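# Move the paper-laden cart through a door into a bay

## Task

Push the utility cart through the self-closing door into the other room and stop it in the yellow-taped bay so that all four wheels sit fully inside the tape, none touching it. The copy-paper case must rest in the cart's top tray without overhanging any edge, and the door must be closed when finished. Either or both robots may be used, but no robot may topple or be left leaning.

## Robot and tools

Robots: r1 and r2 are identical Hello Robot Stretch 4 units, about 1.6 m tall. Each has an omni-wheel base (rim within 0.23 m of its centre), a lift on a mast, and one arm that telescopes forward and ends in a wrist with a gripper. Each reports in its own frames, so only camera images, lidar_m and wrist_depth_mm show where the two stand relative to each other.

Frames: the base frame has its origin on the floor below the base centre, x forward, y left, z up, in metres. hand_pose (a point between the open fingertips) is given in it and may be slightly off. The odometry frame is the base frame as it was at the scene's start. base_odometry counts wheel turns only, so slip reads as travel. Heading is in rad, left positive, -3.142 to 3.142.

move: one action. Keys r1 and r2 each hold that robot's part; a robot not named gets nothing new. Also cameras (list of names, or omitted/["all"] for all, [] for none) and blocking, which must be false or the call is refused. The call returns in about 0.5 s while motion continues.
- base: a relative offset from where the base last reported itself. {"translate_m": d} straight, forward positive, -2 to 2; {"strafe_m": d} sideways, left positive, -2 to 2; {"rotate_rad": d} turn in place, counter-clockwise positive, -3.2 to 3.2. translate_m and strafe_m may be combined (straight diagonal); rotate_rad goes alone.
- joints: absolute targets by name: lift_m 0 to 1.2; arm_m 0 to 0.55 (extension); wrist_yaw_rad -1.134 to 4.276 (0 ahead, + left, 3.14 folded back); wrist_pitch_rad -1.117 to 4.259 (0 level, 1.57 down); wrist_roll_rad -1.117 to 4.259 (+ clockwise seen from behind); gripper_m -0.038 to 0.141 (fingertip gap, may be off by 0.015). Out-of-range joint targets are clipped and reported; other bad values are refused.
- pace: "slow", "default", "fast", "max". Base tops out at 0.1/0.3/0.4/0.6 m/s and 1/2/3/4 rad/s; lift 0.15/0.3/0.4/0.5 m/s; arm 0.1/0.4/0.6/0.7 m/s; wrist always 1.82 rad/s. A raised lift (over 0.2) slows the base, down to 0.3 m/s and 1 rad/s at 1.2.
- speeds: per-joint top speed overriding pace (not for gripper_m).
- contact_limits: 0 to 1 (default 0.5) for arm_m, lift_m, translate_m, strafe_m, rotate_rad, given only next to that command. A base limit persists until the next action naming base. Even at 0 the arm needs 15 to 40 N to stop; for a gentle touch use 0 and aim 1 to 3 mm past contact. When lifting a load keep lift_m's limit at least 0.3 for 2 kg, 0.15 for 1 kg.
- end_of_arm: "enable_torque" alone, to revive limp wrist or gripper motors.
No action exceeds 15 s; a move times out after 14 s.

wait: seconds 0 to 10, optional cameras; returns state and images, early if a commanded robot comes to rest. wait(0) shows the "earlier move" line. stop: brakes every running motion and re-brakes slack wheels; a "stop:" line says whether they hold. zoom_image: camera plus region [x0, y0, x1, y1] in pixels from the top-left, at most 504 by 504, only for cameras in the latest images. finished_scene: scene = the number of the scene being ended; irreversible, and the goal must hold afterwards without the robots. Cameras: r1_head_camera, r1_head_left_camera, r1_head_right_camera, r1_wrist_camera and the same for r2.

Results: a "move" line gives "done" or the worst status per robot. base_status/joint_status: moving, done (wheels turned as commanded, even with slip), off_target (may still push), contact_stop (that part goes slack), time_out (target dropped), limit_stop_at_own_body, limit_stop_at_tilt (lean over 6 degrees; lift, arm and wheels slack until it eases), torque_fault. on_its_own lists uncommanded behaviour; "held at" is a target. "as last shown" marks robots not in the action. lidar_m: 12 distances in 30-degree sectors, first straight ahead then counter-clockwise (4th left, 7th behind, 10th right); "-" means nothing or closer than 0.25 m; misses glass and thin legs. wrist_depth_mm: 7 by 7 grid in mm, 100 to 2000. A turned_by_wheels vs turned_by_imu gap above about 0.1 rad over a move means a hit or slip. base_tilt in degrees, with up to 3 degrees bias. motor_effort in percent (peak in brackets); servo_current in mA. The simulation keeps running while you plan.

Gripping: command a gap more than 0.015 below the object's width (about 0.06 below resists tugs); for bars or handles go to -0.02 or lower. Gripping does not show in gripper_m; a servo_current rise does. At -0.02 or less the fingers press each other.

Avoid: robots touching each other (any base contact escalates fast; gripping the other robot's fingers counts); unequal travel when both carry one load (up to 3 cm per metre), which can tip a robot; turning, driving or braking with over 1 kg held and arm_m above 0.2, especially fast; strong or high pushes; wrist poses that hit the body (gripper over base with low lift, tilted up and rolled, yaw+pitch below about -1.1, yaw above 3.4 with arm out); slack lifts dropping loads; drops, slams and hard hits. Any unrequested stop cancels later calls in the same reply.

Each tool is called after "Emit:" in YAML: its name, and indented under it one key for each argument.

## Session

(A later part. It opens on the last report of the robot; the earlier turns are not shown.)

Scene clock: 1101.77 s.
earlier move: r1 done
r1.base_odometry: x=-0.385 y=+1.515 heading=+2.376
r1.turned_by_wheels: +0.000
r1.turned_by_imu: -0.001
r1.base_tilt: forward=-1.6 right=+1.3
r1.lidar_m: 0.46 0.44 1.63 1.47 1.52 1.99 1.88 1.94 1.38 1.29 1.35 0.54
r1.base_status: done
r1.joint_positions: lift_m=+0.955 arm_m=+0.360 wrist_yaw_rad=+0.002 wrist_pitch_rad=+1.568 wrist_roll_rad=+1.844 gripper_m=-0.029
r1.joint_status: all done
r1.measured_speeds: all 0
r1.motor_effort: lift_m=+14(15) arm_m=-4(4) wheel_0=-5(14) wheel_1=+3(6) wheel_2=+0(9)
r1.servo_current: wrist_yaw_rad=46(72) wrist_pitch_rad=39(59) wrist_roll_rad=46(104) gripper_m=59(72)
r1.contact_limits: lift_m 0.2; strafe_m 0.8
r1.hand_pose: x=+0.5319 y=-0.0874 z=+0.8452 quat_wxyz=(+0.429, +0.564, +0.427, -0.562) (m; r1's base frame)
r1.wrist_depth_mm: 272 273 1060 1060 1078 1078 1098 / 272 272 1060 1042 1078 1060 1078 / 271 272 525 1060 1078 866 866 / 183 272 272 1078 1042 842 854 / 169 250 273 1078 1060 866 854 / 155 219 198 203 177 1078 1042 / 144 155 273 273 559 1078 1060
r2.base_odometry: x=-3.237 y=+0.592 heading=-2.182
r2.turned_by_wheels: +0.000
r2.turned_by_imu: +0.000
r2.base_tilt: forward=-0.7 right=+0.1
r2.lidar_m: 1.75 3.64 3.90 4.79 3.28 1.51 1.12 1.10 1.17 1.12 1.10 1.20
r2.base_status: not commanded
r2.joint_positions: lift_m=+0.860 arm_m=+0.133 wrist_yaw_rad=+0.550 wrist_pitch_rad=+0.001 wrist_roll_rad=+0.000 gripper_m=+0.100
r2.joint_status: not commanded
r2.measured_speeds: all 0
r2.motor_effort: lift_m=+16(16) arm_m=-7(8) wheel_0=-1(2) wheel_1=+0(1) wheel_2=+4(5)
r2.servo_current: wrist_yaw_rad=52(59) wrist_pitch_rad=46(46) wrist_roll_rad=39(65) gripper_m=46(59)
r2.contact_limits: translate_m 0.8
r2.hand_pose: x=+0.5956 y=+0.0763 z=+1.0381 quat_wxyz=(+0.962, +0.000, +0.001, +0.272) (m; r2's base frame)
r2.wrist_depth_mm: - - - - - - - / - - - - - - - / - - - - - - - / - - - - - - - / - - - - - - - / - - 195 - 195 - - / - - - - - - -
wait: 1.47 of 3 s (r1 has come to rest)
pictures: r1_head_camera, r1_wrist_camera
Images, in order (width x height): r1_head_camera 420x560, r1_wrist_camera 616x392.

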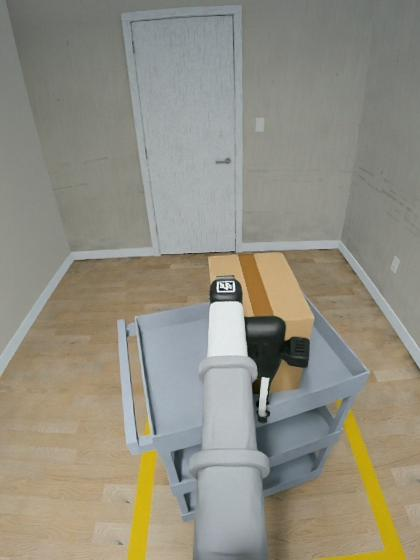

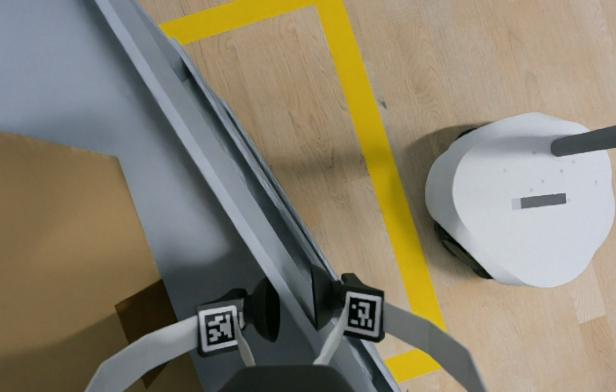

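Emit:
move:
  r1: {"joints":{"gripper_m":0.09}}
  blocking: false
  cameras: []

Emit:
wait:
  seconds: 1.5
  cameras: []

Emit:
move:
  r1: {"joints":{"lift_m":1.07,"wrist_roll_rad":1.25}}
  blocking: false
  cameras: []

Emit:
wait:
  seconds: 1.5
  cameras: []

Emit:
move:
  r1: {"joints":{"arm_m":0.43},"base":{"strafe_m":-0.21}}
  blocking: false
  cameras: []

Emit:
wait:
  seconds: 3
  cameras: ["r1_wrist_camera","r1_head_camera","r1_head_left_camera"]

Scene clock: 1119.03 s.
move: r1 moving
r1.base_odometry: x=-0.385 y=+1.515 heading=+2.376
r1.turned_by_wheels: +0.000
r1.turned_by_imu: +0.000
r1.base_tilt: forward=-1.6 right=+1.3
r1.lidar_m: 0.46 0.45 1.62 1.48 1.52 1.99 1.88 1.97 1.37 1.27 1.33 0.56
r1.base_status: not commanded
r1.joint_positions: lift_m=+0.955 arm_m=+0.360 wrist_yaw_rad=+0.002 wrist_pitch_rad=+1.568 wrist_roll_rad=+1.845 gripper_m=-0.004
r1.joint_status: gripper_m moving
r1.measured_speeds: translate_m=+0.000 strafe_m=+0.000 rotate_rad=+0.000 lift_m=+0.000 arm_m=+0.000 wrist_yaw_rad=+0.000 wrist_pitch_rad=+0.000 wrist_roll_rad=+0.008
r1.motor_effort: lift_m=+14(15) arm_m=-3(4) wheel_0=-5(6) wheel_1=+2(3) wheel_2=+0(0)
r1.servo_current: wrist_yaw_rad=46(72) wrist_pitch_rad=39(52) wrist_roll_rad=52(65) gripper_m=65(72)
r1.contact_limits: lift_m 0.2; strafe_m 0.8
r1.hand_pose: x=+0.5319 y=-0.0874 z=+0.8452 quat_wxyz=(+0.428, +0.564, +0.427, -0.562) (m; r1's base frame)
r1.wrist_depth_mm: 272 274 1060 1078 1042 1078 1078 / 272 273 1042 1060 1060 1060 1060 / 225 273 521 1078 1078 866 866 / 182 273 274 1060 1042 866 866 / 168 241 274 1060 1060 842 878 / 154 213 193 199 180 1060 1078 / 143 156 259 156 544 1078 1060
r2: as last shown
r2.base_tilt: forward=-0.7 right=+0.0
r2.lidar_m: 1.73 3.65 3.90 4.80 3.32 1.48 1.14 1.09 1.18 1.11 1.09 1.18
r2.motor_effort: lift_m=+16(16) arm_m=-7(7) wheel_0=-2(2) wheel_1=+0(0) wheel_2=+4(5)
r2.servo_current: wrist_yaw_rad=52(52) wrist_pitch_rad=39(46) wrist_roll_rad=52(59) gripper_m=46(52)
r2.contact_limits: translate_m 0.8
pictures: none
No camera images: "cameras" was empty.

Scene clock: 1120.43 s.
earlier move: r1 done
r1.base_odometry: x=-0.385 y=+1.515 heading=+2.376
r1.turned_by_wheels: +0.000
r1.turned_by_imu: +0.000
r1.base_tilt: forward=-1.6 right=+1.3
r1.lidar_m: 0.46 0.47 1.64 1.47 1.53 1.99 1.86 1.95 1.38 1.28 1.32 0.58
r1.base_status: not commanded
r1.joint_positions: lift_m=+0.955 arm_m=+0.360 wrist_yaw_rad=+0.002 wrist_pitch_rad=+1.568 wrist_roll_rad=+1.848 gripper_m=+0.090
r1.joint_status: all done
r1.measured_speeds: all 0
r1.motor_effort: lift_m=+14(15) arm_m=-3(4) wheel_0=-4(6) wheel_1=+3(3) wheel_2=+0(0)
r1.servo_current: wrist_yaw_rad=46(78) wrist_pitch_rad=46(52) wrist_roll_rad=65(72) gripper_m=46(91)
r1.contact_limits: lift_m 0.2; strafe_m 0.8
r1.hand_pose: x=+0.5319 y=-0.0874 z=+0.8452 quat_wxyz=(+0.427, +0.565, +0.426, -0.563) (m; r1's base frame)
r1.wrist_depth_mm: 271 271 1042 1078 1078 1078 1078 / 270 272 1060 1060 1078 1060 1078 / 224 272 539 1042 1060 842 854 / 183 271 272 1060 1060 866 854 / 170 250 273 1060 1042 854 854 / 155 206 220 271 195 1078 1098 / 144 175 272 144 - 1060 1060
r2.base_odometry: x=-3.237 y=+0.592 heading=-2.182
r2.turned_by_wheels: +0.000
r2.turned_by_imu: +0.000
r2.base_tilt: forward=-0.7 right=+0.1
r2.lidar_m: 1.75 3.66 3.93 4.81 3.30 1.47 1.14 1.07 1.17 1.14 1.09 1.18
r2.base_status: not commanded
r2.joint_positions: lift_m=+0.860 arm_m=+0.133 wrist_yaw_rad=+0.550 wrist_pitch_rad=+0.001 wrist_roll_rad=+0.000 gripper_m=+0.100
r2.joint_status: not commanded
r2.measured_speeds: all 0
r2.motor_effort: lift_m=+16(16) arm_m=-7(8) wheel_0=-2(2) wheel_1=+0(1) wheel_2=+4(5)
r2.servo_current: wrist_yaw_rad=39(52) wrist_pitch_rad=39(52) wrist_roll_rad=33(65) gripper_m=52(59)
r2.contact_limits: translate_m 0.8
r2.hand_pose: x=+0.5956 y=+0.0763 z=+1.0381 quat_wxyz=(+0.962, +0.000, +0.001, +0.272) (m; r2's base frame)
r2.wrist_depth_mm: - - - - - - - / - - - - - - - / - - - - - - - / - - - - - - - / - - - - - - - / - - 195 - 195 - - / - - - - - - -
wait: 1.40 of 1.5 s (r1 has come to rest)
pictures: none
No camera images: "cameras" was empty.

Scene clock: 1120.93 s.
move: r1 moving
r1.base_odometry: x=-0.385 y=+1.515 heading=+2.376
r1.turned_by_wheels: +0.000
r1.turned_by_imu: +0.000
r1.base_tilt: forward=-1.6 right=+1.2
r1.lidar_m: 0.44 0.46 1.63 1.46 1.51 2.01 1.87 1.99 1.38 1.29 1.35 0.56
r1.base_status: not commanded
r1.joint_positions: lift_m=+0.993 arm_m=+0.360 wrist_yaw_rad=+0.002 wrist_pitch_rad=+1.568 wrist_roll_rad=+1.323 gripper_m=+0.090
r1.joint_status: lift_m moving; wrist_roll_rad moving
r1.measured_speeds: translate_m=+0.000 strafe_m=+0.000 rotate_rad=+0.000 lift_m=+0.146 arm_m=+0.000 wrist_yaw_rad=+0.000 wrist_pitch_rad=+0.000 wrist_roll_rad=-1.083
r1.motor_effort: lift_m=+24(27) arm_m=-4(4) wheel_0=-4(4) wheel_1=+3(3) wheel_2=+0(0)
r1.servo_current: wrist_yaw_rad=52(59) wrist_pitch_rad=46(52) wrist_roll_rad=46(117) gripper_m=39(46)
r1.contact_limits: strafe_m 0.8
r1.hand_pose: x=+0.5319 y=-0.0874 z=+0.8824 quat_wxyz=(+0.559, +0.434, +0.558, -0.433) (m; r1's base frame)
r1.wrist_depth_mm: 125 170 304 1098 1078 1078 1098 / 129 187 303 1098 1098 1098 1118 / 132 195 303 1078 1098 1098 1098 / 135 203 303 1098 1078 1098 1098 / 133 206 304 303 1098 878 891 / 135 194 303 304 191 904 878 / 145 174 304 144 1098 891 1098
r2: as last shown
r2.lidar_m: 1.75 3.64 3.91 4.77 3.30 1.49 1.12 1.10 1.18 1.13 1.09 1.15
r2.motor_effort: lift_m=+16(16) arm_m=-7(7) wheel_0=-2(2) wheel_1=+0(1) wheel_2=+4(5)
r2.servo_current: wrist_yaw_rad=52(59) wrist_pitch_rad=39(46) wrist_roll_rad=46(59) gripper_m=39(52)
r2.contact_limits: translate_m 0.8
pictures: none
No camera images: "cameras" was empty.

Scene clock: 1121.97 s.
earlier move: r1 done
r1.base_odometry: x=-0.385 y=+1.515 heading=+2.376
r1.turned_by_wheels: +0.000
r1.turned_by_imu: +0.000
r1.base_tilt: forward=-1.6 right=+1.2
r1.lidar_m: 0.45 0.46 1.65 1.48 1.53 1.97 1.87 1.93 1.38 1.29 1.34 0.57
r1.base_status: not commanded
r1.joint_positions: lift_m=+1.070 arm_m=+0.360 wrist_yaw_rad=+0.002 wrist_pitch_rad=+1.568 wrist_roll_rad=+1.252 gripper_m=+0.090
r1.joint_status: all done
r1.measured_speeds: all 0
r1.motor_effort: lift_m=+24(28) arm_m=-4(4) wheel_0=-3(4) wheel_1=+3(3) wheel_2=+0(0)
r1.servo_current: wrist_yaw_rad=46(72) wrist_pitch_rad=46(52) wrist_roll_rad=46(117) gripper_m=39(52)
r1.contact_limits: strafe_m 0.8
r1.hand_pose: x=+0.5319 y=-0.0874 z=+0.9593 quat_wxyz=(+0.574, +0.414, +0.573, -0.413) (m; r1's base frame)
r1.wrist_depth_mm: - 161 384 389 1160 1182 1182 / 116 163 357 1160 1160 1182 1160 / 121 180 342 1160 1182 1160 1182 / 123 191 384 1160 1182 1182 1182 / 129 205 384 1182 1160 976 1182 / 147 200 220 384 190 960 991 / 146 182 387 144 1182 960 1205
r2.base_odometry: x=-3.237 y=+0.592 heading=-2.182
r2.turned_by_wheels: +0.000
r2.turned_by_imu: +0.000
r2.base_tilt: forward=-0.7 right=+0.1
r2.lidar_m: 1.74 3.65 3.91 4.81 3.29 1.49 1.15 1.10 1.18 1.11 1.11 1.19
r2.base_status: not commanded
r2.joint_positions: lift_m=+0.860 arm_m=+0.133 wrist_yaw_rad=+0.550 wrist_pitch_rad=+0.001 wrist_roll_rad=+0.000 gripper_m=+0.100
r2.joint_status: not commanded
r2.measured_speeds: all 0
r2.motor_effort: lift_m=+15(16) arm_m=-7(7) wheel_0=-2(2) wheel_1=+0(1) wheel_2=+4(5)
r2.servo_current: wrist_yaw_rad=46(65) wrist_pitch_rad=39(46) wrist_roll_rad=46(59) gripper_m=52(59)
r2.contact_limits: translate_m 0.8
r2.hand_pose: x=+0.5956 y=+0.0763 z=+1.0381 quat_wxyz=(+0.962, +0.000, +0.001, +0.272) (m; r2's base frame)
r2.wrist_depth_mm: - - - - - - - / - - - - - - - / - - - - - - - / - - - - - - - / - - - - - - - / - - 195 - 195 - - / - - - - - - -
wait: 1.03 of 1.5 s (r1 has come to rest)
pictures: none
No camera images: "cameras" was empty.

Scene clock: 1122.47 s.
move: r1 moving
r1.base_odometry: x=-0.360 y=+1.541 heading=+2.376
r1.turned_by_wheels: +0.000
r1.turned_by_imu: +0.000
r1.base_tilt: forward=-1.6 right=+1.2
r1.lidar_m: 0.48 0.46 1.66 1.50 1.56 2.00 1.88 1.92 1.35 1.24 1.31 0.57
r1.base_status: strafe_m moving
r1.joint_positions: lift_m=+1.070 arm_m=+0.408 wrist_yaw_rad=+0.002 wrist_pitch_rad=+1.573 wrist_roll_rad=+1.251 gripper_m=+0.090
r1.joint_status: arm_m moving
r1.measured_speeds: translate_m=+0.000 strafe_m=-0.140 rotate_rad=+0.001 lift_m=+0.000 arm_m=+0.139 wrist_yaw_rad=-0.002 wrist_pitch_rad=+0.015 wrist_roll_rad=-0.001
r1.motor_effort: lift_m=+24(24) arm_m=+6(7) wheel_0=+10(11) wheel_1=-10(10) wheel_2=+1(1)
r1.servo_current: wrist_yaw_rad=46(52) wrist_pitch_rad=39(46) wrist_roll_rad=33(59) gripper_m=52(52)
r1.hand_pose: x=+0.5780 y=-0.0874 z=+0.9593 quat_wxyz=(+0.573, +0.413, +0.574, -0.414) (m; r1's base frame)
r1.wrist_depth_mm: - - 379 387 1182 1182 1182 / 106 107 384 382 1182 1205 1182 / 106 107 204 384 1160 1182 1205 / 106 111 255 384 1182 1182 1160 / 106 122 271 387 1160 960 1182 / 107 129 192 387 187 960 991 / - 126 349 145 1205 976 1229
r2: as last shown
r2.lidar_m: 1.72 3.64 3.89 4.78 3.30 1.48 1.13 1.10 1.19 1.12 1.07 1.18
r2.motor_effort: lift_m=+16(16) arm_m=-8(8) wheel_0=-2(2) wheel_1=+0(1) wheel_2=+4(4)
r2.servo_current: wrist_yaw_rad=46(52) wrist_pitch_rad=39(39) wrist_roll_rad=46(52) gripper_m=52(59)
r2.contact_limits: translate_m 0.8
pictures: none
No camera images: "cameras" was empty.

Scene clock: 1123.97 s.
earlier move: r1 done
r1.base_odometry: x=-0.240 y=+1.667 heading=+2.376
r1.turned_by_wheels: +0.000
r1.turned_by_imu: -0.001
r1.base_tilt: forward=-1.6 right=+1.3
r1.lidar_m: 0.53 0.54 1.85 1.66 1.74 1.99 1.86 1.65 1.14 1.09 1.14 0.66
r1.base_status: done
r1.joint_positions: lift_m=+1.070 arm_m=+0.430 wrist_yaw_rad=+0.000 wrist_pitch_rad=+1.572 wrist_roll_rad=+1.251 gripper_m=+0.090
r1.joint_status: all done
r1.measured_speeds: all 0
r1.motor_effort: lift_m=+24(24) arm_m=+4(10) wheel_0=+2(15) wheel_1=+1(10) wheel_2=+0(3)
r1.servo_current: wrist_yaw_rad=46(72) wrist_pitch_rad=39(59) wrist_roll_rad=52(65) gripper_m=46(52)
r1.hand_pose: x=+0.6005 y=-0.0874 z=+0.9594 quat_wxyz=(+0.573, +0.414, +0.574, -0.414) (m; r1's base frame)
r1.wrist_depth_mm: 1138 1160 1182 1182 1182 1160 1160 / 1160 1182 1160 1160 1160 1205 1205 / 382 382 384 1182 1182 1229 1205 / 382 384 387 1182 1182 1182 1205 / 382 384 387 1160 1182 991 1182 / 296 314 220 1205 193 976 976 / 226 228 306 144 1182 976 976
r2.base_odometry: x=-3.237 y=+0.592 heading=-2.182
r2.turned_by_wheels: +0.000
r2.turned_by_imu: +0.000
r2.base_tilt: forward=-0.7 right=+0.0
r2.lidar_m: 1.76 3.64 3.89 4.79 3.29 1.48 1.12 1.07 1.19 1.14 1.08 1.20
r2.base_status: not commanded
r2.joint_positions: lift_m=+0.860 arm_m=+0.133 wrist_yaw_rad=+0.550 wrist_pitch_rad=+0.001 wrist_roll_rad=+0.000 gripper_m=+0.100
r2.joint_status: not commanded
r2.measured_speeds: all 0
r2.motor_effort: lift_m=+16(16) arm_m=-7(8) wheel_0=-2(2) wheel_1=+0(1) wheel_2=+4(4)
r2.servo_current: wrist_yaw_rad=52(59) wrist_pitch_rad=39(52) wrist_roll_rad=46(59) gripper_m=52(59)
r2.contact_limits: translate_m 0.8
r2.hand_pose: x=+0.5956 y=+0.0763 z=+1.0381 quat_wxyz=(+0.962, +0.000, +0.001, +0.272) (m; r2's base frame)
r2.wrist_depth_mm: - - - - - - - / - - - - - - - / - - - - - - - / - - - - - - - / - - - - - - - / - - 195 - 195 - - / - - - - - - -
wait: 1.50 of 3 s (r1 has come to rest)
pictures: r1_head_camera, r1_head_left_camera, r1_wrist_camera
Images, in order (width x height): r1_head_camera 420x560, r1_head_left_camera 420x672, r1_wrist_camera 616x392.

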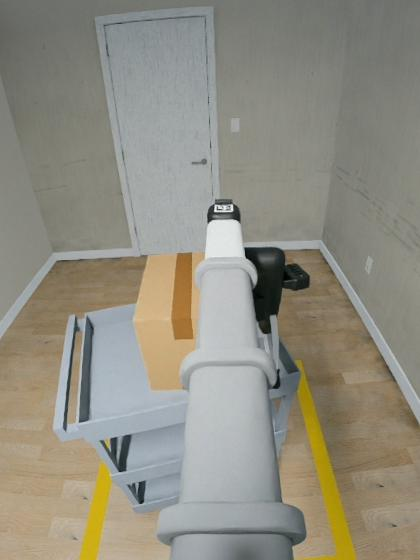

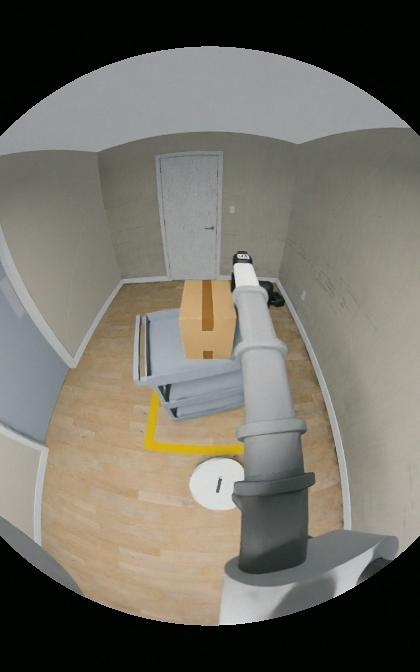

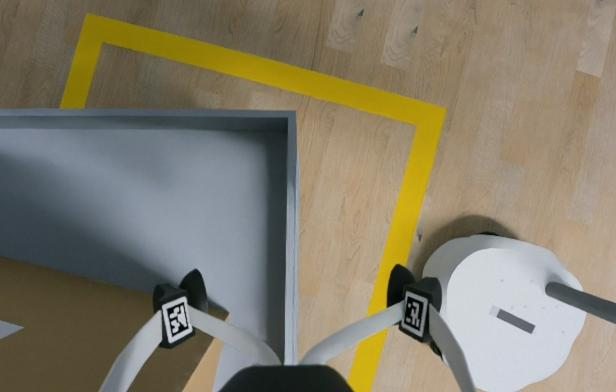

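Emit:
move:
  r1: {"joints":{"lift_m":0.955},"pace":"slow","contact_limits":{"lift_m":0.2}}
  blocking: false
  cameras: []

Emit:
wait:
  seconds: 2.5
  cameras: []

Emit:
move:
  r1: {"joints":{"gripper_m":-0.03}}
  blocking: false
  cameras: []

Emit:
wait:
  seconds: 2
  cameras: ["r1_wrist_camera"]

Emit:
move:
  r1: {"base":{"translate_m":-0.08},"joints":{"wrist_roll_rad":1.5},"speeds":{"wrist_roll_rad":0.3},"pace":"slow","contact_limits":{"translate_m":0.8}}
  blocking: false
  cameras: []

Emit:
wait:
  seconds: 3
  cameras: ["r1_head_camera","r1_wrist_camera"]

Scene clock: 1140.23 s.
move: r1 moving
r1.base_odometry: x=-0.240 y=+1.667 heading=+2.376
r1.turned_by_wheels: +0.000
r1.turned_by_imu: +0.000
r1.base_tilt: forward=-1.6 right=+1.3
r1.lidar_m: 0.53 0.53 1.84 1.67 1.72 1.98 1.87 1.68 1.17 1.07 1.11 0.64
r1.base_status: not commanded
r1.joint_positions: lift_m=+1.045 arm_m=+0.430 wrist_yaw_rad=+0.000 wrist_pitch_rad=+1.572 wrist_roll_rad=+1.251 gripper_m=+0.090
r1.joint_status: lift_m moving
r1.measured_speeds: translate_m=+0.000 strafe_m=+0.000 rotate_rad=+0.000 lift_m=-0.097 arm_m=+0.000 wrist_yaw_rad=+0.000 wrist_pitch_rad=+0.000 wrist_roll_rad=+0.000
r1.motor_effort: lift_m=+11(22) arm_m=+4(4) wheel_0=+2(3) wheel_1=+1(1) wheel_2=+0(0)
r1.servo_current: wrist_yaw_rad=39(65) wrist_pitch_rad=46(52) wrist_roll_rad=39(59) gripper_m=39(46)
r1.contact_limits: lift_m 0.2
r1.hand_pose: x=+0.6005 y=-0.0874 z=+0.9350 quat_wxyz=(+0.573, +0.414, +0.574, -0.414) (m; r1's base frame)
r1.wrist_depth_mm: 1160 1138 1138 1138 1160 1138 1138 / 1118 1118 1138 1160 1138 1160 1160 / 359 359 362 1138 1160 1138 1160 / 362 362 364 1160 1160 1160 1160 / 362 364 364 1160 1138 960 1160 / 296 315 220 1138 193 931 946 / 226 229 307 144 1160 960 960
r2: as last shown
r2.base_tilt: forward=-0.6 right=+0.0
r2.lidar_m: 1.72 3.64 3.92 4.81 3.30 1.49 1.14 1.09 1.19 1.13 1.10 1.18
r2.motor_effort: lift_m=+16(16) arm_m=-7(7) wheel_0=-2(2) wheel_1=+0(0) wheel_2=+4(5)
r2.servo_current: wrist_yaw_rad=52(59) wrist_pitch_rad=39(46) wrist_roll_rad=39(65) gripper_m=52(59)
r2.contact_limits: translate_m 0.8
pictures: none
No camera images: "cameras" was empty.

Scene clock: 1141.53 s.
earlier move: r1 done
r1.base_odometry: x=-0.240 y=+1.667 heading=+2.376
r1.turned_by_wheels: +0.000
r1.turned_by_imu: +0.000
r1.base_tilt: forward=-1.5 right=+1.3
r1.lidar_m: 0.53 0.51 1.83 1.68 1.73 1.98 1.87 1.67 1.14 1.06 1.10 0.63
r1.base_status: not commanded
r1.joint_positions: lift_m=+0.955 arm_m=+0.430 wrist_yaw_rad=+0.000 wrist_pitch_rad=+1.572 wrist_roll_rad=+1.251 gripper_m=+0.090
r1.joint_status: all done
r1.measured_speeds: all 0
r1.motor_effort: lift_m=+12(22) arm_m=+4(5) wheel_0=+2(3) wheel_1=+1(1) wheel_2=+0(0)
r1.servo_current: wrist_yaw_rad=52(72) wrist_pitch_rad=39(52) wrist_roll_rad=46(59) gripper_m=46(46)
r1.contact_limits: lift_m 0.2
r1.hand_pose: x=+0.6005 y=-0.0874 z=+0.8453 quat_wxyz=(+0.573, +0.414, +0.574, -0.414) (m; r1's base frame)
r1.wrist_depth_mm: 1025 1060 1078 1042 1078 1060 1078 / 243 244 244 271 1060 1078 1060 / 268 271 272 1078 1078 1060 1060 / 270 270 271 1060 1060 1098 1042 / 270 271 272 1060 1042 946 1060 / 271 271 221 1060 195 854 842 / 225 229 272 144 1060 866 854
r2.base_odometry: x=-3.237 y=+0.592 heading=-2.182
r2.turned_by_wheels: +0.000
r2.turned_by_imu: +0.000
r2.base_tilt: forward=-0.7 right=+0.1
r2.lidar_m: 1.75 3.63 3.89 4.79 3.25 1.49 1.12 1.09 1.19 1.12 1.10 1.19
r2.base_status: not commanded
r2.joint_positions: lift_m=+0.860 arm_m=+0.133 wrist_yaw_rad=+0.550 wrist_pitch_rad=+0.001 wrist_roll_rad=+0.000 gripper_m=+0.100
r2.joint_status: not commanded
r2.measured_speeds: all 0
r2.motor_effort: lift_m=+16(16) arm_m=-7(7) wheel_0=-2(2) wheel_1=+0(1) wheel_2=+4(5)
r2.servo_current: wrist_yaw_rad=46(59) wrist_pitch_rad=46(46) wrist_roll_rad=46(65) gripper_m=52(59)
r2.contact_limits: translate_m 0.8
r2.hand_pose: x=+0.5956 y=+0.0763 z=+1.0381 quat_wxyz=(+0.962, +0.000, +0.001, +0.272) (m; r2's base frame)
r2.wrist_depth_mm: - - - - - - - / - - - - - - - / - - - - - - - / - - - - - - - / - - - - - - - / - - 195 - 195 - - / - - - - - - -
wait: 1.30 of 2.5 s (r1 has come to rest)
pictures: none
No camera images: "cameras" was empty.

Scene clock: 1142.03 s.
move: r1 moving
r1.base_odometry: x=-0.240 y=+1.667 heading=+2.376
r1.turned_by_wheels: +0.000
r1.turned_by_imu: +0.000
r1.base_tilt: forward=-1.6 right=+1.3
r1.lidar_m: 0.53 0.54 1.83 1.67 1.75 1.96 1.88 1.66 1.16 1.08 1.13 0.64
r1.base_status: not commanded
r1.joint_positions: lift_m=+0.955 arm_m=+0.430 wrist_yaw_rad=+0.000 wrist_pitch_rad=+1.572 wrist_roll_rad=+1.251 gripper_m=+0.073
r1.joint_status: gripper_m moving
r1.measured_speeds: all 0
r1.motor_effort: lift_m=+12(12) arm_m=+4(4) wheel_0=+2(3) wheel_1=+1(1) wheel_2=+0(0)
r1.servo_current: wrist_yaw_rad=39(59) wrist_pitch_rad=39(52) wrist_roll_rad=59(59) gripper_m=98(98)
r1.contact_limits: lift_m 0.2
r1.hand_pose: x=+0.6005 y=-0.0874 z=+0.8453 quat_wxyz=(+0.573, +0.414, +0.574, -0.414) (m; r1's base frame)
r1.wrist_depth_mm: 1042 1042 1060 1060 1060 1078 1060 / 245 245 245 271 1060 1060 1060 / 270 271 270 1060 1042 1078 1060 / 270 270 271 1060 1060 1060 1078 / 270 270 272 1078 1060 960 1060 / 268 271 211 1060 189 842 854 / 226 230 272 143 1060 854 866
r2: as last shown
r2.base_tilt: forward=-0.7 right=+0.0
r2.lidar_m: 1.72 3.64 3.91 4.76 3.28 1.49 1.13 1.08 1.17 1.12 1.09 1.18
r2.motor_effort: lift_m=+16(16) arm_m=-7(7) wheel_0=-2(2) wheel_1=+0(0) wheel_2=+5(5)
r2.servo_current: wrist_yaw_rad=39(52) wrist_pitch_rad=39(46) wrist_roll_rad=59(59) gripper_m=59(59)
r2.contact_limits: translate_m 0.8
pictures: none
No camera images: "cameras" was empty.

Scene clock: 1143.43 s.
earlier move: r1 done
r1.base_odometry: x=-0.240 y=+1.667 heading=+2.376
r1.turned_by_wheels: +0.000
r1.turned_by_imu: +0.000
r1.base_tilt: forward=-1.5 right=+1.3
r1.lidar_m: 0.54 0.54 1.87 1.68 1.73 1.98 1.87 1.65 1.14 1.09 1.12 0.63
r1.base_status: not commanded
r1.joint_positions: lift_m=+0.955 arm_m=+0.430 wrist_yaw_rad=+0.000 wrist_pitch_rad=+1.569 wrist_roll_rad=+1.251 gripper_m=-0.029
r1.joint_status: all done
r1.measured_speeds: all 0
r1.motor_effort: lift_m=+14(14) arm_m=+4(4) wheel_0=+2(3) wheel_1=+1(1) wheel_2=+0(0)
r1.servo_current: wrist_yaw_rad=13(65) wrist_pitch_rad=39(52) wrist_roll_rad=52(65) gripper_m=72(137)
r1.contact_limits: lift_m 0.2
r1.hand_pose: x=+0.6014 y=-0.0874 z=+0.8452 quat_wxyz=(+0.574, +0.414, +0.573, -0.414) (m; r1's base frame)
r1.wrist_depth_mm: 1060 1042 1060 1078 1060 1060 1042 / 239 241 240 240 1042 1060 1078 / 272 271 271 1060 1060 1078 1042 / 271 271 271 1060 1060 1042 1042 / 270 271 272 272 1060 1008 1078 / 271 270 185 199 180 842 831 / 227 152 265 180 158 842 842
r2.base_odometry: x=-3.237 y=+0.592 heading=-2.182
r2.turned_by_wheels: +0.000
r2.turned_by_imu: +0.000
r2.base_tilt: forward=-0.7 right=+0.0
r2.lidar_m: 1.74 3.64 3.87 4.82 3.28 1.47 1.13 1.10 1.17 1.12 1.11 1.17
r2.base_status: not commanded
r2.joint_positions: lift_m=+0.860 arm_m=+0.133 wrist_yaw_rad=+0.550 wrist_pitch_rad=+0.001 wrist_roll_rad=+0.000 gripper_m=+0.100
r2.joint_status: not commanded
r2.measured_speeds: all 0
r2.motor_effort: lift_m=+16(16) arm_m=-7(7) wheel_0=-2(2) wheel_1=+0(1) wheel_2=+4(5)
r2.servo_current: wrist_yaw_rad=33(59) wrist_pitch_rad=39(46) wrist_roll_rad=39(59) gripper_m=52(59)
r2.contact_limits: translate_m 0.8
r2.hand_pose: x=+0.5956 y=+0.0763 z=+1.0381 quat_wxyz=(+0.962, +0.000, +0.001, +0.272) (m; r2's base frame)
r2.wrist_depth_mm: - - - - - - - / - - - - - - - / - - - - - - - / - - - - - - - / - - - - - - - / - - 195 - 195 - - / - - - - - - -
wait: 1.40 of 2 s (r1 has come to rest)
pictures: r1_wrist_camera
Images, in order (width x height): r1_wrist_camera 616x392.

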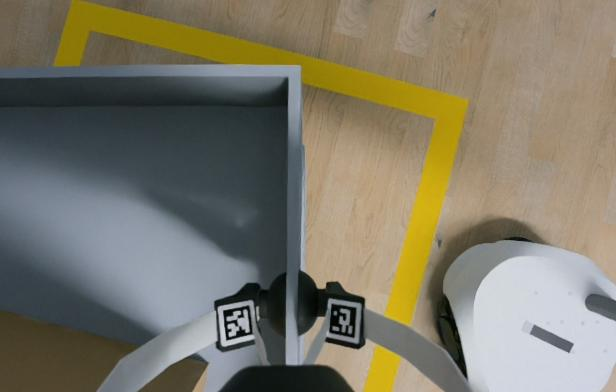

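Scene clock: 1143.93 s.
move: r1 moving
r1.base_odometry: x=-0.231 y=+1.658 heading=+2.376
r1.turned_by_wheels: +0.000
r1.turned_by_imu: +0.000
r1.base_tilt: forward=-1.6 right=+1.3
r1.lidar_m: 0.53 0.54 1.84 1.65 1.74 1.97 1.86 1.67 1.15 1.08 1.14 0.67
r1.base_status: translate_m moving
r1.joint_positions: lift_m=+0.955 arm_m=+0.430 wrist_yaw_rad=+0.000 wrist_pitch_rad=+1.563 wrist_roll_rad=+1.375 gripper_m=-0.029
r1.joint_status: wrist_roll_rad moving
r1.measured_speeds: translate_m=-0.049 strafe_m=+0.000 rotate_rad=+0.000 lift_m=+0.000 arm_m=+0.000 wrist_yaw_rad=+0.006 wrist_pitch_rad=-0.020 wrist_roll_rad=+0.296
r1.motor_effort: lift_m=+14(14) arm_m=+2(4) wheel_0=-5(6) wheel_1=-4(5) wheel_2=+9(10)
r1.servo_current: wrist_yaw_rad=33(52) wrist_pitch_rad=52(52) wrist_roll_rad=52(72) gripper_m=72(72)
r1.contact_limits: lift_m 0.2; translate_m 0.8
r1.hand_pose: x=+0.6031 y=-0.0874 z=+0.8452 quat_wxyz=(+0.549, +0.450, +0.544, -0.447) (m; r1's base frame)
r1.wrist_depth_mm: 1078 1060 1098 1060 1078 1042 1042 / 1060 239 229 1060 1060 1060 1042 / 273 273 272 1060 1060 1042 1025 / 274 276 273 1060 1042 1060 1060 / 274 273 274 1042 1060 917 842 / 274 274 188 197 178 854 842 / 249 150 260 178 161 842 842
r2: as last shown
r2.base_tilt: forward=-0.6 right=+0.0
r2.lidar_m: 1.73 3.64 3.94 4.79 3.29 1.48 1.14 1.08 1.17 1.15 1.10 1.19
r2.motor_effort: lift_m=+16(16) arm_m=-7(7) wheel_0=-2(2) wheel_1=-1(1) wheel_2=+4(4)
r2.servo_current: wrist_yaw_rad=46(52) wrist_pitch_rad=33(52) wrist_roll_rad=52(59) gripper_m=46(59)
r2.contact_limits: translate_m 0.8
pictures: none
No camera images: "cameras" was empty.

Scene clock: 1145.50 s.
earlier move: r1 done
r1.base_odometry: x=-0.182 y=+1.611 heading=+2.377
r1.turned_by_wheels: +0.001
r1.turned_by_imu: +0.001
r1.base_tilt: forward=-1.6 right=+1.3
r1.lidar_m: 0.54 0.55 1.86 1.66 1.73 1.90 1.80 1.67 1.16 1.09 1.13 0.65
r1.base_status: done
r1.joint_positions: lift_m=+0.955 arm_m=+0.430 wrist_yaw_rad=+0.002 wrist_pitch_rad=+1.562 wrist_roll_rad=+1.496 gripper_m=-0.029
r1.joint_status: all done
r1.measured_speeds: all 0
r1.motor_effort: lift_m=+14(14) arm_m=-4(4) wheel_0=+3(6) wheel_1=+0(6) wheel_2=+8(14)
r1.servo_current: wrist_yaw_rad=52(72) wrist_pitch_rad=46(72) wrist_roll_rad=52(78) gripper_m=65(78)
r1.contact_limits: lift_m 0.2; translate_m 0.8
r1.hand_pose: x=+0.6036 y=-0.0874 z=+0.8452 quat_wxyz=(+0.521, +0.483, +0.517, -0.478) (m; r1's base frame)
r1.wrist_depth_mm: 1078 1060 1060 1060 1060 1060 1042 / 1078 1078 207 - 1060 1060 1025 / 251 273 273 1060 1078 1078 1025 / 273 273 273 1078 1060 1060 854 / 273 273 273 1025 1060 891 842 / 274 276 206 197 1060 904 831 / 274 155 270 273 157 866 831
r2.base_odometry: x=-3.237 y=+0.592 heading=-2.182
r2.turned_by_wheels: +0.000
r2.turned_by_imu: +0.000
r2.base_tilt: forward=-0.7 right=+0.1
r2.lidar_m: 1.74 3.64 3.89 4.79 3.25 1.47 1.12 1.10 1.18 1.12 1.10 1.17
r2.base_status: not commanded
r2.joint_positions: lift_m=+0.860 arm_m=+0.133 wrist_yaw_rad=+0.550 wrist_pitch_rad=+0.001 wrist_roll_rad=+0.000 gripper_m=+0.100
r2.joint_status: not commanded
r2.measured_speeds: all 0
r2.motor_effort: lift_m=+16(16) arm_m=-7(7) wheel_0=-2(2) wheel_1=+0(1) wheel_2=+4(5)
r2.servo_current: wrist_yaw_rad=39(59) wrist_pitch_rad=39(52) wrist_roll_rad=52(59) gripper_m=52(59)
r2.contact_limits: translate_m 0.8
r2.hand_pose: x=+0.5956 y=+0.0763 z=+1.0381 quat_wxyz=(+0.962, +0.000, +0.001, +0.272) (m; r2's base frame)
r2.wrist_depth_mm: - - - - - - - / - - - - - - - / - - - - - - - / - - - - - - - / - - - - - - - / - - 195 - 195 - - / - - - - - - -
wait: 1.57 of 3 s (r1 has come to rest)
pictures: r1_head_camera, r1_wrist_camera
Images, in order (width x height): r1_head_camera 420x560, r1_wrist_camera 616x392.

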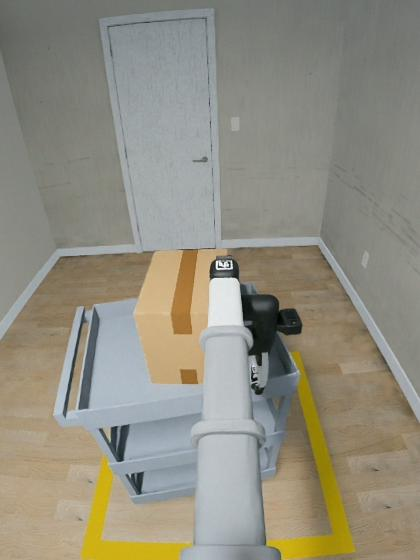

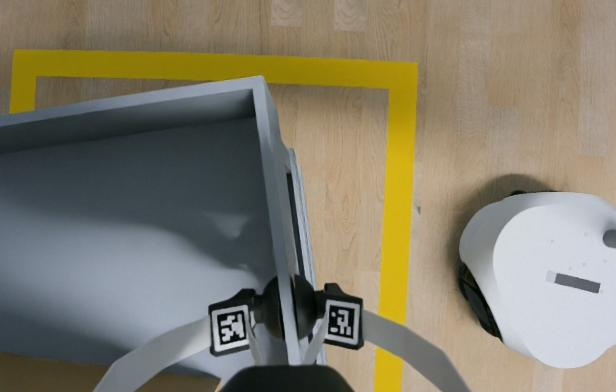

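Emit:
move:
  r1: {"base":{"translate_m":-0.075},"joints":{"wrist_roll_rad":1.62},"speeds":{"wrist_roll_rad":0.15},"pace":"slow","contact_limits":{"translate_m":0.8}}
  blocking: false
  cameras: []

Emit:
wait:
  seconds: 3
  cameras: ["r1_head_camera","r1_wrist_camera"]

Scene clock: 1197.97 s.
move: r1 moving
r1.base_odometry: x=-0.173 y=+1.603 heading=+2.378
r1.turned_by_wheels: +0.001
r1.turned_by_imu: +0.001
r1.base_tilt: forward=-1.6 right=+1.3
r1.lidar_m: 0.54 0.57 1.84 1.67 1.73 1.88 1.77 1.65 1.16 1.09 1.14 0.64
r1.base_status: translate_m moving
r1.joint_positions: lift_m=+0.955 arm_m=+0.430 wrist_yaw_rad=+0.002 wrist_pitch_rad=+1.562 wrist_roll_rad=+1.560 gripper_m=-0.029
r1.joint_status: wrist_roll_rad moving
r1.measured_speeds: translate_m=-0.048 strafe_m=+0.000 rotate_rad=+0.000 lift_m=+0.000 arm_m=+0.000 wrist_yaw_rad=+0.000 wrist_pitch_rad=-0.002 wrist_roll_rad=+0.149
r1.motor_effort: lift_m=+14(14) arm_m=-3(4) wheel_0=-1(2) wheel_1=-2(3) wheel_2=+14(14)
r1.servo_current: wrist_yaw_rad=59(59) wrist_pitch_rad=46(59) wrist_roll_rad=59(91) gripper_m=72(72)
r1.contact_limits: lift_m 0.2; translate_m 0.8
r1.hand_pose: x=+0.6036 y=-0.0874 z=+0.8452 quat_wxyz=(+0.505, +0.499, +0.501, -0.495) (m; r1's base frame)
r1.wrist_depth_mm: 1060 1078 1042 1042 1060 1042 1060 / 1060 1078 203 1060 1060 1060 1042 / 242 263 273 1042 1060 1060 1042 / 274 273 272 1042 1060 1042 866 / 274 274 272 1060 1060 891 831 / 276 276 200 196 1060 1042 842 / 274 153 266 147 154 1060 1060
r2: as last shown
r2.lidar_m: 1.74 3.64 3.92 4.79 3.30 1.48 1.14 1.09 1.18 1.11 1.09 1.18
r2.motor_effort: lift_m=+16(16) arm_m=-7(7) wheel_0=-2(2) wheel_1=+0(1) wheel_2=+4(4)
r2.servo_current: wrist_yaw_rad=46(59) wrist_pitch_rad=46(46) wrist_roll_rad=46(52) gripper_m=46(52)
r2.contact_limits: translate_m 0.8
pictures: none
No camera images: "cameras" was empty.

Scene clock: 1199.47 s.
earlier move: r1 done
r1.base_odometry: x=-0.128 y=+1.560 heading=+2.378
r1.turned_by_wheels: +0.000
r1.turned_by_imu: +0.001
r1.base_tilt: forward=-1.5 right=+1.3
r1.lidar_m: 0.56 0.57 1.84 1.68 1.73 1.82 1.73 1.67 1.14 1.09 1.14 0.65
r1.base_status: done
r1.joint_positions: lift_m=+0.955 arm_m=+0.430 wrist_yaw_rad=+0.002 wrist_pitch_rad=+1.563 wrist_roll_rad=+1.615 gripper_m=-0.029
r1.joint_status: all done
r1.measured_speeds: all 0
r1.motor_effort: lift_m=+14(14) arm_m=-3(4) wheel_0=+4(5) wheel_1=-1(5) wheel_2=+8(16)
r1.servo_current: wrist_yaw_rad=39(59) wrist_pitch_rad=46(59) wrist_roll_rad=52(91) gripper_m=59(72)
r1.contact_limits: lift_m 0.2; translate_m 0.8
r1.hand_pose: x=+0.6032 y=-0.0874 z=+0.8452 quat_wxyz=(+0.491, +0.512, +0.487, -0.509) (m; r1's base frame)
r1.wrist_depth_mm: 1078 1060 1060 1060 1042 1060 1042 / 1060 1060 1060 1060 1060 1042 1042 / 1078 244 246 1060 1060 1060 1042 / 274 273 272 1060 1078 991 854 / 274 272 272 1078 1078 891 842 / 274 274 205 198 1060 1060 842 / 274 155 273 184 159 1060 1042
r2.base_odometry: x=-3.237 y=+0.592 heading=-2.182
r2.turned_by_wheels: +0.000
r2.turned_by_imu: +0.000
r2.base_tilt: forward=-0.7 right=+0.1
r2.lidar_m: 1.77 3.63 3.91 4.77 3.30 1.48 1.14 1.09 1.19 1.13 1.08 1.20
r2.base_status: not commanded
r2.joint_positions: lift_m=+0.860 arm_m=+0.133 wrist_yaw_rad=+0.550 wrist_pitch_rad=+0.001 wrist_roll_rad=+0.000 gripper_m=+0.100
r2.joint_status: not commanded
r2.measured_speeds: all 0
r2.motor_effort: lift_m=+16(16) arm_m=-7(7) wheel_0=-2(2) wheel_1=+0(1) wheel_2=+4(5)
r2.servo_current: wrist_yaw_rad=46(59) wrist_pitch_rad=39(46) wrist_roll_rad=33(65) gripper_m=52(59)
r2.contact_limits: translate_m 0.8
r2.hand_pose: x=+0.5956 y=+0.0763 z=+1.0381 quat_wxyz=(+0.962, +0.000, +0.001, +0.272) (m; r2's base frame)
r2.wrist_depth_mm: - - - - - - - / - - - - - - - / - - - - - - - / - - - - - - - / - - - - - - - / - - 195 - 195 - - / - - - - - - -
wait: 1.50 of 3 s (r1 has come to rest)
pictures: r1_head_camera, r1_wrist_camera
Images, in order (width x height): r1_head_camera 420x560, r1_wrist_camera 616x392.

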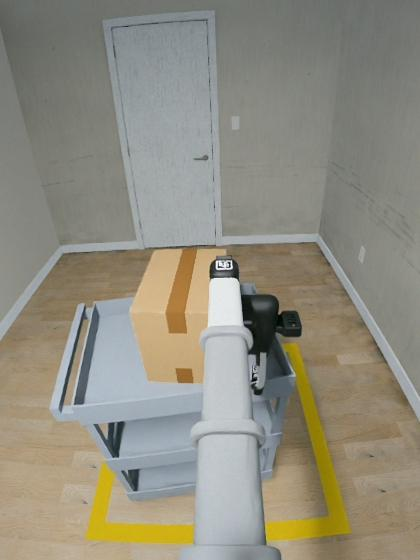

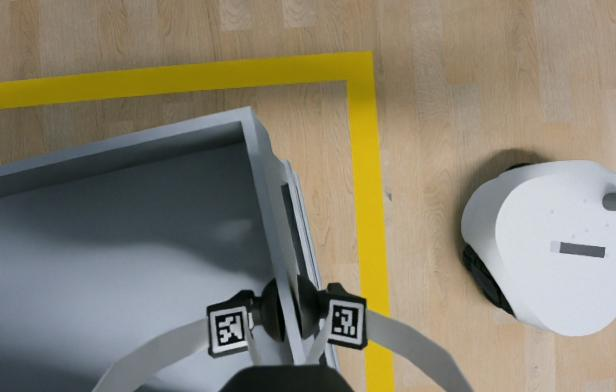

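Emit:
move:
  r1: {"joints":{"gripper_m":0.09}}
  blocking: false
  cameras: []

Emit:
wait:
  seconds: 1.5
  cameras: []

Emit:
move:
  r1: {"joints":{"lift_m":1.07}}
  blocking: false
  cameras: []

Emit:
wait:
  seconds: 1.5
  cameras: []

Emit:
move:
  r1: {"joints":{"arm_m":0.05,"wrist_yaw_rad":-0.9},"base":{"translate_m":-0.45,"strafe_m":0.1}}
  blocking: false
  cameras: []

Emit:
wait:
  seconds: 4
  cameras: ["r1_head_camera","r1_head_left_camera","r1_head_right_camera"]

Emit:
zoom_image:
  camera: "r1_head_camera"
  region: [60, 280, 400, 560]

Emit:
zoom_image:
  camera: "r1_head_left_camera"
  region: [120, 250, 340, 470]

Scene clock: 1218.47 s.
move: r1 moving
r1.base_odometry: x=-0.128 y=+1.560 heading=+2.378
r1.turned_by_wheels: +0.000
r1.turned_by_imu: +0.000
r1.base_tilt: forward=-1.5 right=+1.3
r1.lidar_m: 0.56 0.56 1.86 1.66 1.73 1.82 1.71 1.67 1.17 1.09 1.11 0.65
r1.base_status: not commanded
r1.joint_positions: lift_m=+0.955 arm_m=+0.430 wrist_yaw_rad=+0.002 wrist_pitch_rad=+1.563 wrist_roll_rad=+1.617 gripper_m=-0.004
r1.joint_status: gripper_m moving
r1.measured_speeds: translate_m=+0.000 strafe_m=+0.000 rotate_rad=-0.001 lift_m=+0.000 arm_m=+0.000 wrist_yaw_rad=+0.000 wrist_pitch_rad=+0.000 wrist_roll_rad=+0.008
r1.motor_effort: lift_m=+14(14) arm_m=-3(4) wheel_0=+3(4) wheel_1=+0(1) wheel_2=+7(8)
r1.servo_current: wrist_yaw_rad=52(72) wrist_pitch_rad=52(52) wrist_roll_rad=46(59) gripper_m=78(78)
r1.contact_limits: lift_m 0.2; translate_m 0.8
r1.hand_pose: x=+0.6032 y=-0.0874 z=+0.8452 quat_wxyz=(+0.491, +0.513, +0.487, -0.509) (m; r1's base frame)
r1.wrist_depth_mm: 1060 1060 1060 1060 1078 1042 1042 / 1078 1078 1098 1042 1042 1060 1060 / 1078 1060 246 1060 1060 1060 1060 / 276 274 273 1060 1060 991 842 / 276 274 276 1060 1098 891 854 / 276 276 190 200 1060 1060 842 / 274 276 274 150 153 1060 1042
r2: as last shown
r2.lidar_m: 1.74 3.61 3.89 4.79 3.32 1.49 1.13 1.08 1.18 1.12 1.07 1.20
r2.servo_current: wrist_yaw_rad=46(52) wrist_pitch_rad=39(46) wrist_roll_rad=46(52) gripper_m=59(59)
r2.contact_limits: translate_m 0.8
r2.wrist_depth_mm: - - - - - - - / - - - - - - - / - - - - - - - / - - - - - - - / - - - - - - - / - - 196 - 195 - - / - - - - - - -
pictures: none
No camera images: "cameras" was empty.

Scene clock: 1219.87 s.
earlier move: r1 done
r1.base_odometry: x=-0.128 y=+1.560 heading=+2.377
r1.turned_by_wheels: +0.000
r1.turned_by_imu: +0.000
r1.base_tilt: forward=-1.6 right=+1.3
r1.lidar_m: 0.55 0.53 1.82 1.65 1.74 1.80 1.72 1.64 1.16 1.10 1.13 0.62
r1.base_status: not commanded
r1.joint_positions: lift_m=+0.955 arm_m=+0.430 wrist_yaw_rad=+0.002 wrist_pitch_rad=+1.567 wrist_roll_rad=+1.618 gripper_m=+0.090
r1.joint_status: all done
r1.measured_speeds: all 0
r1.motor_effort: lift_m=+14(14) arm_m=-4(4) wheel_0=+3(4) wheel_1=-1(1) wheel_2=+2(8)
r1.servo_current: wrist_yaw_rad=52(72) wrist_pitch_rad=39(52) wrist_roll_rad=46(59) gripper_m=46(91)
r1.contact_limits: lift_m 0.2; translate_m 0.8
r1.hand_pose: x=+0.6021 y=-0.0874 z=+0.8452 quat_wxyz=(+0.489, +0.512, +0.488, -0.510) (m; r1's base frame)
r1.wrist_depth_mm: 1078 1042 1060 1060 1060 1060 1060 / 1078 1078 1078 1060 1060 1078 1042 / 1060 1060 248 1078 1060 1078 1078 / 273 272 272 1060 1060 946 854 / 272 272 272 1078 1060 878 842 / 273 272 220 1060 190 931 854 / 273 272 273 144 1042 1098 1078
r2.base_odometry: x=-3.237 y=+0.592 heading=-2.182
r2.turned_by_wheels: +0.000
r2.turned_by_imu: +0.000
r2.base_tilt: forward=-0.7 right=+0.1
r2.lidar_m: 1.74 3.64 3.90 4.78 3.30 1.50 1.12 1.08 1.16 1.11 1.09 1.19
r2.base_status: not commanded
r2.joint_positions: lift_m=+0.860 arm_m=+0.133 wrist_yaw_rad=+0.550 wrist_pitch_rad=+0.001 wrist_roll_rad=+0.000 gripper_m=+0.100
r2.joint_status: not commanded
r2.measured_speeds: all 0
r2.motor_effort: lift_m=+16(16) arm_m=-7(7) wheel_0=-2(2) wheel_1=+0(1) wheel_2=+4(5)
r2.servo_current: wrist_yaw_rad=52(59) wrist_pitch_rad=39(46) wrist_roll_rad=46(59) gripper_m=52(59)
r2.contact_limits: translate_m 0.8
r2.hand_pose: x=+0.5956 y=+0.0763 z=+1.0381 quat_wxyz=(+0.962, +0.000, +0.001, +0.272) (m; r2's base frame)
r2.wrist_depth_mm: - - - - - - - / - - - - - - - / - - - - - - - / - - - - - - - / - - - - - - - / - - 195 - 195 - - / - - - - - - -
wait: 1.40 of 1.5 s (r1 has come to rest)
pictures: none
No camera images: "cameras" was empty.

Scene clock: 1220.37 s.
move: r1 moving
r1.base_odometry: x=-0.128 y=+1.560 heading=+2.377
r1.turned_by_wheels: +0.000
r1.turned_by_imu: +0.000
r1.base_tilt: forward=-1.6 right=+1.3
r1.lidar_m: 0.56 0.57 1.84 1.66 1.72 1.79 1.71 1.62 1.16 1.07 1.12 0.61
r1.base_status: not commanded
r1.joint_positions: lift_m=+0.993 arm_m=+0.430 wrist_yaw_rad=+0.002 wrist_pitch_rad=+1.567 wrist_roll_rad=+1.618 gripper_m=+0.090
r1.joint_status: lift_m moving
r1.measured_speeds: translate_m=+0.000 strafe_m=+0.000 rotate_rad=+0.000 lift_m=+0.146 arm_m=+0.000 wrist_yaw_rad=+0.000 wrist_pitch_rad=+0.000 wrist_roll_rad=+0.000
r1.motor_effort: lift_m=+25(27) arm_m=-4(4) wheel_0=+3(4) wheel_1=-1(1) wheel_2=+2(2)
r1.servo_current: wrist_yaw_rad=39(52) wrist_pitch_rad=39(46) wrist_roll_rad=52(52) gripper_m=39(46)
r1.contact_limits: translate_m 0.8
r1.hand_pose: x=+0.6020 y=-0.0874 z=+0.8824 quat_wxyz=(+0.489, +0.512, +0.488, -0.510) (m; r1's base frame)
r1.wrist_depth_mm: 1078 1078 1098 1098 1078 1098 1078 / 1098 1118 1078 1098 1078 1098 1098 / 1098 1098 301 1098 1078 1098 1098 / 303 304 303 1098 1098 960 891 / 301 303 301 1098 1098 891 878 / 303 303 303 621 190 946 891 / 303 303 301 144 1078 1118 1078
r2: as last shown
r2.lidar_m: 1.75 3.64 3.87 4.81 3.29 1.50 1.13 1.09 1.20 1.13 1.09 1.18
r2.servo_current: wrist_yaw_rad=46(52) wrist_pitch_rad=33(46) wrist_roll_rad=46(52) gripper_m=52(52)
r2.contact_limits: translate_m 0.8
pictures: none
No camera images: "cameras" was empty.

Scene clock: 1221.40 s.
earlier move: r1 done
r1.base_odometry: x=-0.128 y=+1.560 heading=+2.377
r1.turned_by_wheels: +0.000
r1.turned_by_imu: +0.000
r1.base_tilt: forward=-1.6 right=+1.3
r1.lidar_m: 0.56 0.54 1.84 1.67 1.74 1.81 1.72 1.64 1.16 1.07 1.13 0.61
r1.base_status: not commanded
r1.joint_positions: lift_m=+1.070 arm_m=+0.430 wrist_yaw_rad=+0.002 wrist_pitch_rad=+1.568 wrist_roll_rad=+1.618 gripper_m=+0.090
r1.joint_status: all done
r1.measured_speeds: all 0
r1.motor_effort: lift_m=+24(27) arm_m=-4(4) wheel_0=+4(4) wheel_1=+0(1) wheel_2=+2(2)
r1.servo_current: wrist_yaw_rad=65(65) wrist_pitch_rad=46(46) wrist_roll_rad=59(65) gripper_m=46(46)
r1.contact_limits: translate_m 0.8
r1.hand_pose: x=+0.6020 y=-0.0874 z=+0.9593 quat_wxyz=(+0.489, +0.512, +0.488, -0.510) (m; r1's base frame)
r1.wrist_depth_mm: 1160 1182 1138 1160 1182 1182 1160 / 1160 1182 1160 1182 1160 1182 1182 / 1182 1182 1205 1160 1182 1182 1182 / 1182 387 387 1182 1160 976 960 / 387 384 387 1138 1160 946 960 / 387 384 220 387 190 991 960 / 370 330 353 144 1182 1182 1160
r2.base_odometry: x=-3.237 y=+0.592 heading=-2.182
r2.turned_by_wheels: +0.000
r2.turned_by_imu: +0.000
r2.base_tilt: forward=-0.7 right=+0.1
r2.lidar_m: 1.73 3.63 3.87 4.80 3.27 1.51 1.12 1.08 1.14 1.13 1.09 1.15
r2.base_status: not commanded
r2.joint_positions: lift_m=+0.860 arm_m=+0.133 wrist_yaw_rad=+0.550 wrist_pitch_rad=+0.001 wrist_roll_rad=+0.000 gripper_m=+0.100
r2.joint_status: not commanded
r2.measured_speeds: all 0
r2.motor_effort: lift_m=+16(16) arm_m=-7(7) wheel_0=-2(2) wheel_1=+0(1) wheel_2=+4(5)
r2.servo_current: wrist_yaw_rad=46(59) wrist_pitch_rad=39(52) wrist_roll_rad=46(65) gripper_m=46(59)
r2.contact_limits: translate_m 0.8
r2.hand_pose: x=+0.5956 y=+0.0763 z=+1.0381 quat_wxyz=(+0.962, +0.000, +0.001, +0.272) (m; r2's base frame)
r2.wrist_depth_mm: - - - - - - - / - - - - - - - / - - - - - - - / - - - - - - - / - - - - - - - / - - 195 - 195 - - / - - - - - - -
wait: 1.03 of 1.5 s (r1 has come to rest)
pictures: none
No camera images: "cameras" was empty.

Scene clock: 1221.90 s.
move: r1 moving
r1.base_odometry: x=-0.110 y=+1.533 heading=+2.377
r1.turned_by_wheels: -0.001
r1.turned_by_imu: +0.000
r1.base_tilt: forward=-1.6 right=+1.3
r1.lidar_m: 0.58 0.60 1.84 1.66 1.70 1.79 1.69 1.64 1.16 1.10 1.14 0.66
r1.base_status: translate_m moving; strafe_m moving
r1.joint_positions: lift_m=+1.070 arm_m=+0.379 wrist_yaw_rad=-0.586 wrist_pitch_rad=+1.568 wrist_roll_rad=+1.618 gripper_m=+0.090
r1.joint_status: arm_m moving; wrist_yaw_rad moving
r1.measured_speeds: translate_m=-0.121 strafe_m=+0.026 rotate_rad=-0.005 lift_m=+0.000 arm_m=-0.195 wrist_yaw_rad=-1.817 wrist_pitch_rad=+0.001 wrist_roll_rad=+0.000
r1.motor_effort: lift_m=+24(24) arm_m=-4(7) wheel_0=-7(8) wheel_1=-3(6) wheel_2=+7(9)
r1.servo_current: wrist_yaw_rad=85(117) wrist_pitch_rad=39(46) wrist_roll_rad=59(65) gripper_m=39(52)
r1.hand_pose: x=+0.5025 y=-0.0733 z=+0.9593 quat_wxyz=(+0.320, +0.631, +0.319, -0.630) (m; r1's base frame)
r1.wrist_depth_mm: 1160 1160 1160 1160 1182 1160 1160 / 1160 1160 1160 1160 1182 960 1182 / 1182 1182 1182 1182 1182 960 1182 / 1205 1160 1160 1182 1182 960 1160 / 1182 387 - 1160 1160 1182 1160 / 387 384 195 1160 191 1160 1160 / 387 387 384 139 - 1182 1205
r2: as last shown
r2.lidar_m: 1.72 3.65 3.91 4.81 3.29 1.50 1.12 1.08 1.19 1.14 1.09 1.20
r2.motor_effort: lift_m=+16(16) arm_m=-7(8) wheel_0=-2(2) wheel_1=+0(1) wheel_2=+4(5)
r2.servo_current: wrist_yaw_rad=39(59) wrist_pitch_rad=39(39) wrist_roll_rad=52(65) gripper_m=46(52)
r2.contact_limits: translate_m 0.8
pictures: none
No camera images: "cameras" was empty.

Scene clock: 1224.40 s.
earlier move: r1 done
r1.base_odometry: x=+0.127 y=+1.176 heading=+2.377
r1.turned_by_wheels: +0.000
r1.turned_by_imu: +0.000
r1.base_tilt: forward=-1.6 right=+1.3
r1.lidar_m: 0.97 0.99 1.63 1.56 1.60 1.35 1.28 1.30 1.26 1.20 1.26 1.69
r1.base_status: done
r1.joint_positions: lift_m=+1.070 arm_m=+0.050 wrist_yaw_rad=-0.898 wrist_pitch_rad=+1.568 wrist_roll_rad=+1.618 gripper_m=+0.090
r1.joint_status: all done
r1.measured_speeds: all 0
r1.motor_effort: lift_m=+24(24) arm_m=-4(7) wheel_0=-3(11) wheel_1=-3(6) wheel_2=+0(10)
r1.servo_current: wrist_yaw_rad=52(117) wrist_pitch_rad=39(52) wrist_roll_rad=39(72) gripper_m=39(52)
r1.hand_pose: x=+0.1531 y=-0.0551 z=+0.9594 quat_wxyz=(+0.219, +0.673, +0.217, -0.672) (m; r1's base frame)
r1.wrist_depth_mm: 1182 1160 1138 1182 340 1182 1182 / 1160 1182 1138 1182 1182 1182 1182 / 1160 1182 1160 960 960 1205 1182 / 1182 1182 1182 991 960 1182 1160 / 1160 1160 1182 1160 1182 1182 1182 / 1138 1160 212 1182 194 1205 1160 / 1160 1160 1182 144 1182 1182 1182
r2.base_odometry: x=-3.237 y=+0.592 heading=-2.182
r2.turned_by_wheels: +0.000
r2.turned_by_imu: +0.000
r2.base_tilt: forward=-0.7 right=+0.1
r2.lidar_m: 1.78 3.65 3.92 4.82 3.30 1.49 1.11 1.09 1.18 1.13 1.09 1.19
r2.base_status: not commanded
r2.joint_positions: lift_m=+0.860 arm_m=+0.133 wrist_yaw_rad=+0.550 wrist_pitch_rad=+0.001 wrist_roll_rad=+0.000 gripper_m=+0.100
r2.joint_status: not commanded
r2.measured_speeds: all 0
r2.motor_effort: lift_m=+16(16) arm_m=-7(8) wheel_0=-2(2) wheel_1=+0(1) wheel_2=+5(5)
r2.servo_current: wrist_yaw_rad=33(65) wrist_pitch_rad=39(52) wrist_roll_rad=39(65) gripper_m=46(59)
r2.contact_limits: translate_m 0.8
r2.hand_pose: x=+0.5956 y=+0.0763 z=+1.0381 quat_wxyz=(+0.962, +0.000, +0.001, +0.272) (m; r2's base frame)
r2.wrist_depth_mm: - - - - - - - / - - - - - - - / - - - - - - - / - - - - - - - / - - - - - - - / - - 195 - 195 - - / - - - - - - -
wait: 2.50 of 4 s (r1 has come to rest)
pictures: r1_head_camera, r1_head_left_camera, r1_head_right_camera
Images, in order (width x height): r1_head_camera 420x560, r1_head_left_camera 420x672, r1_head_right_camera 420x672.

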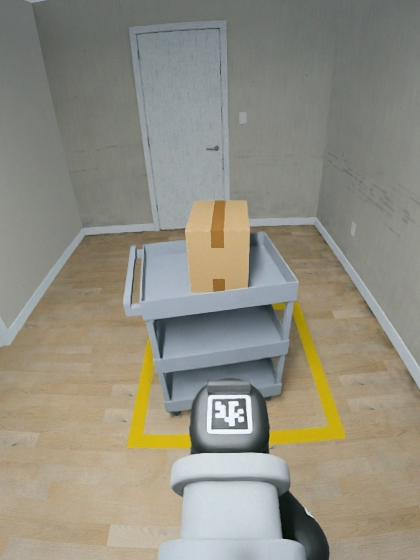

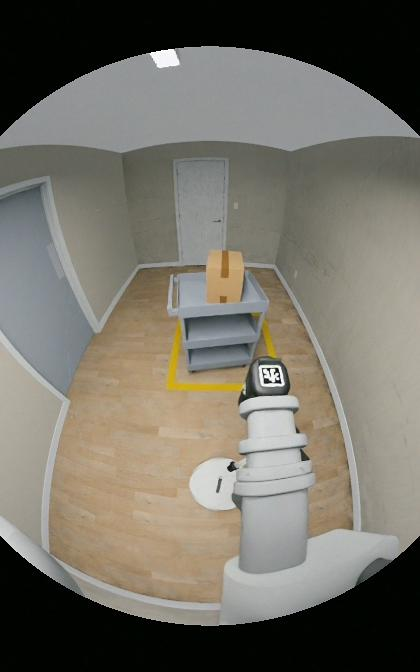

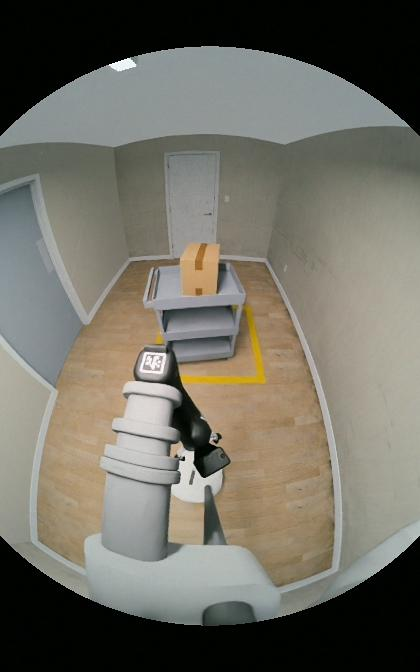

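Scaled by 1.482 from the camera's 420x560 image, which has a finer 600x800 frame.

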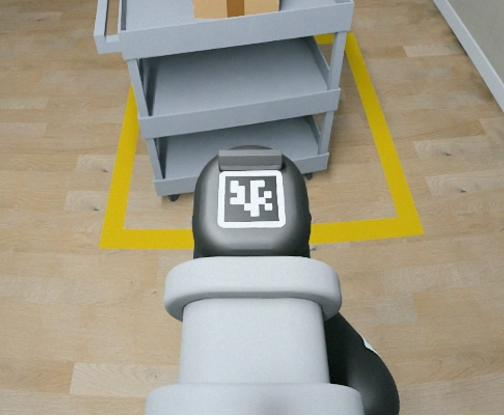

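Scaled by 2.291 from the camera's 420x672 image, which has a finer 600x960 frame.

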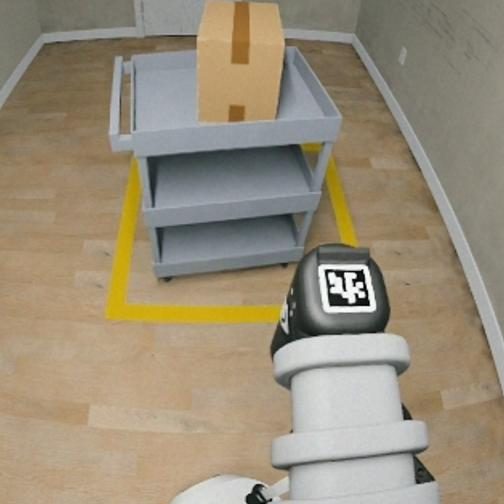

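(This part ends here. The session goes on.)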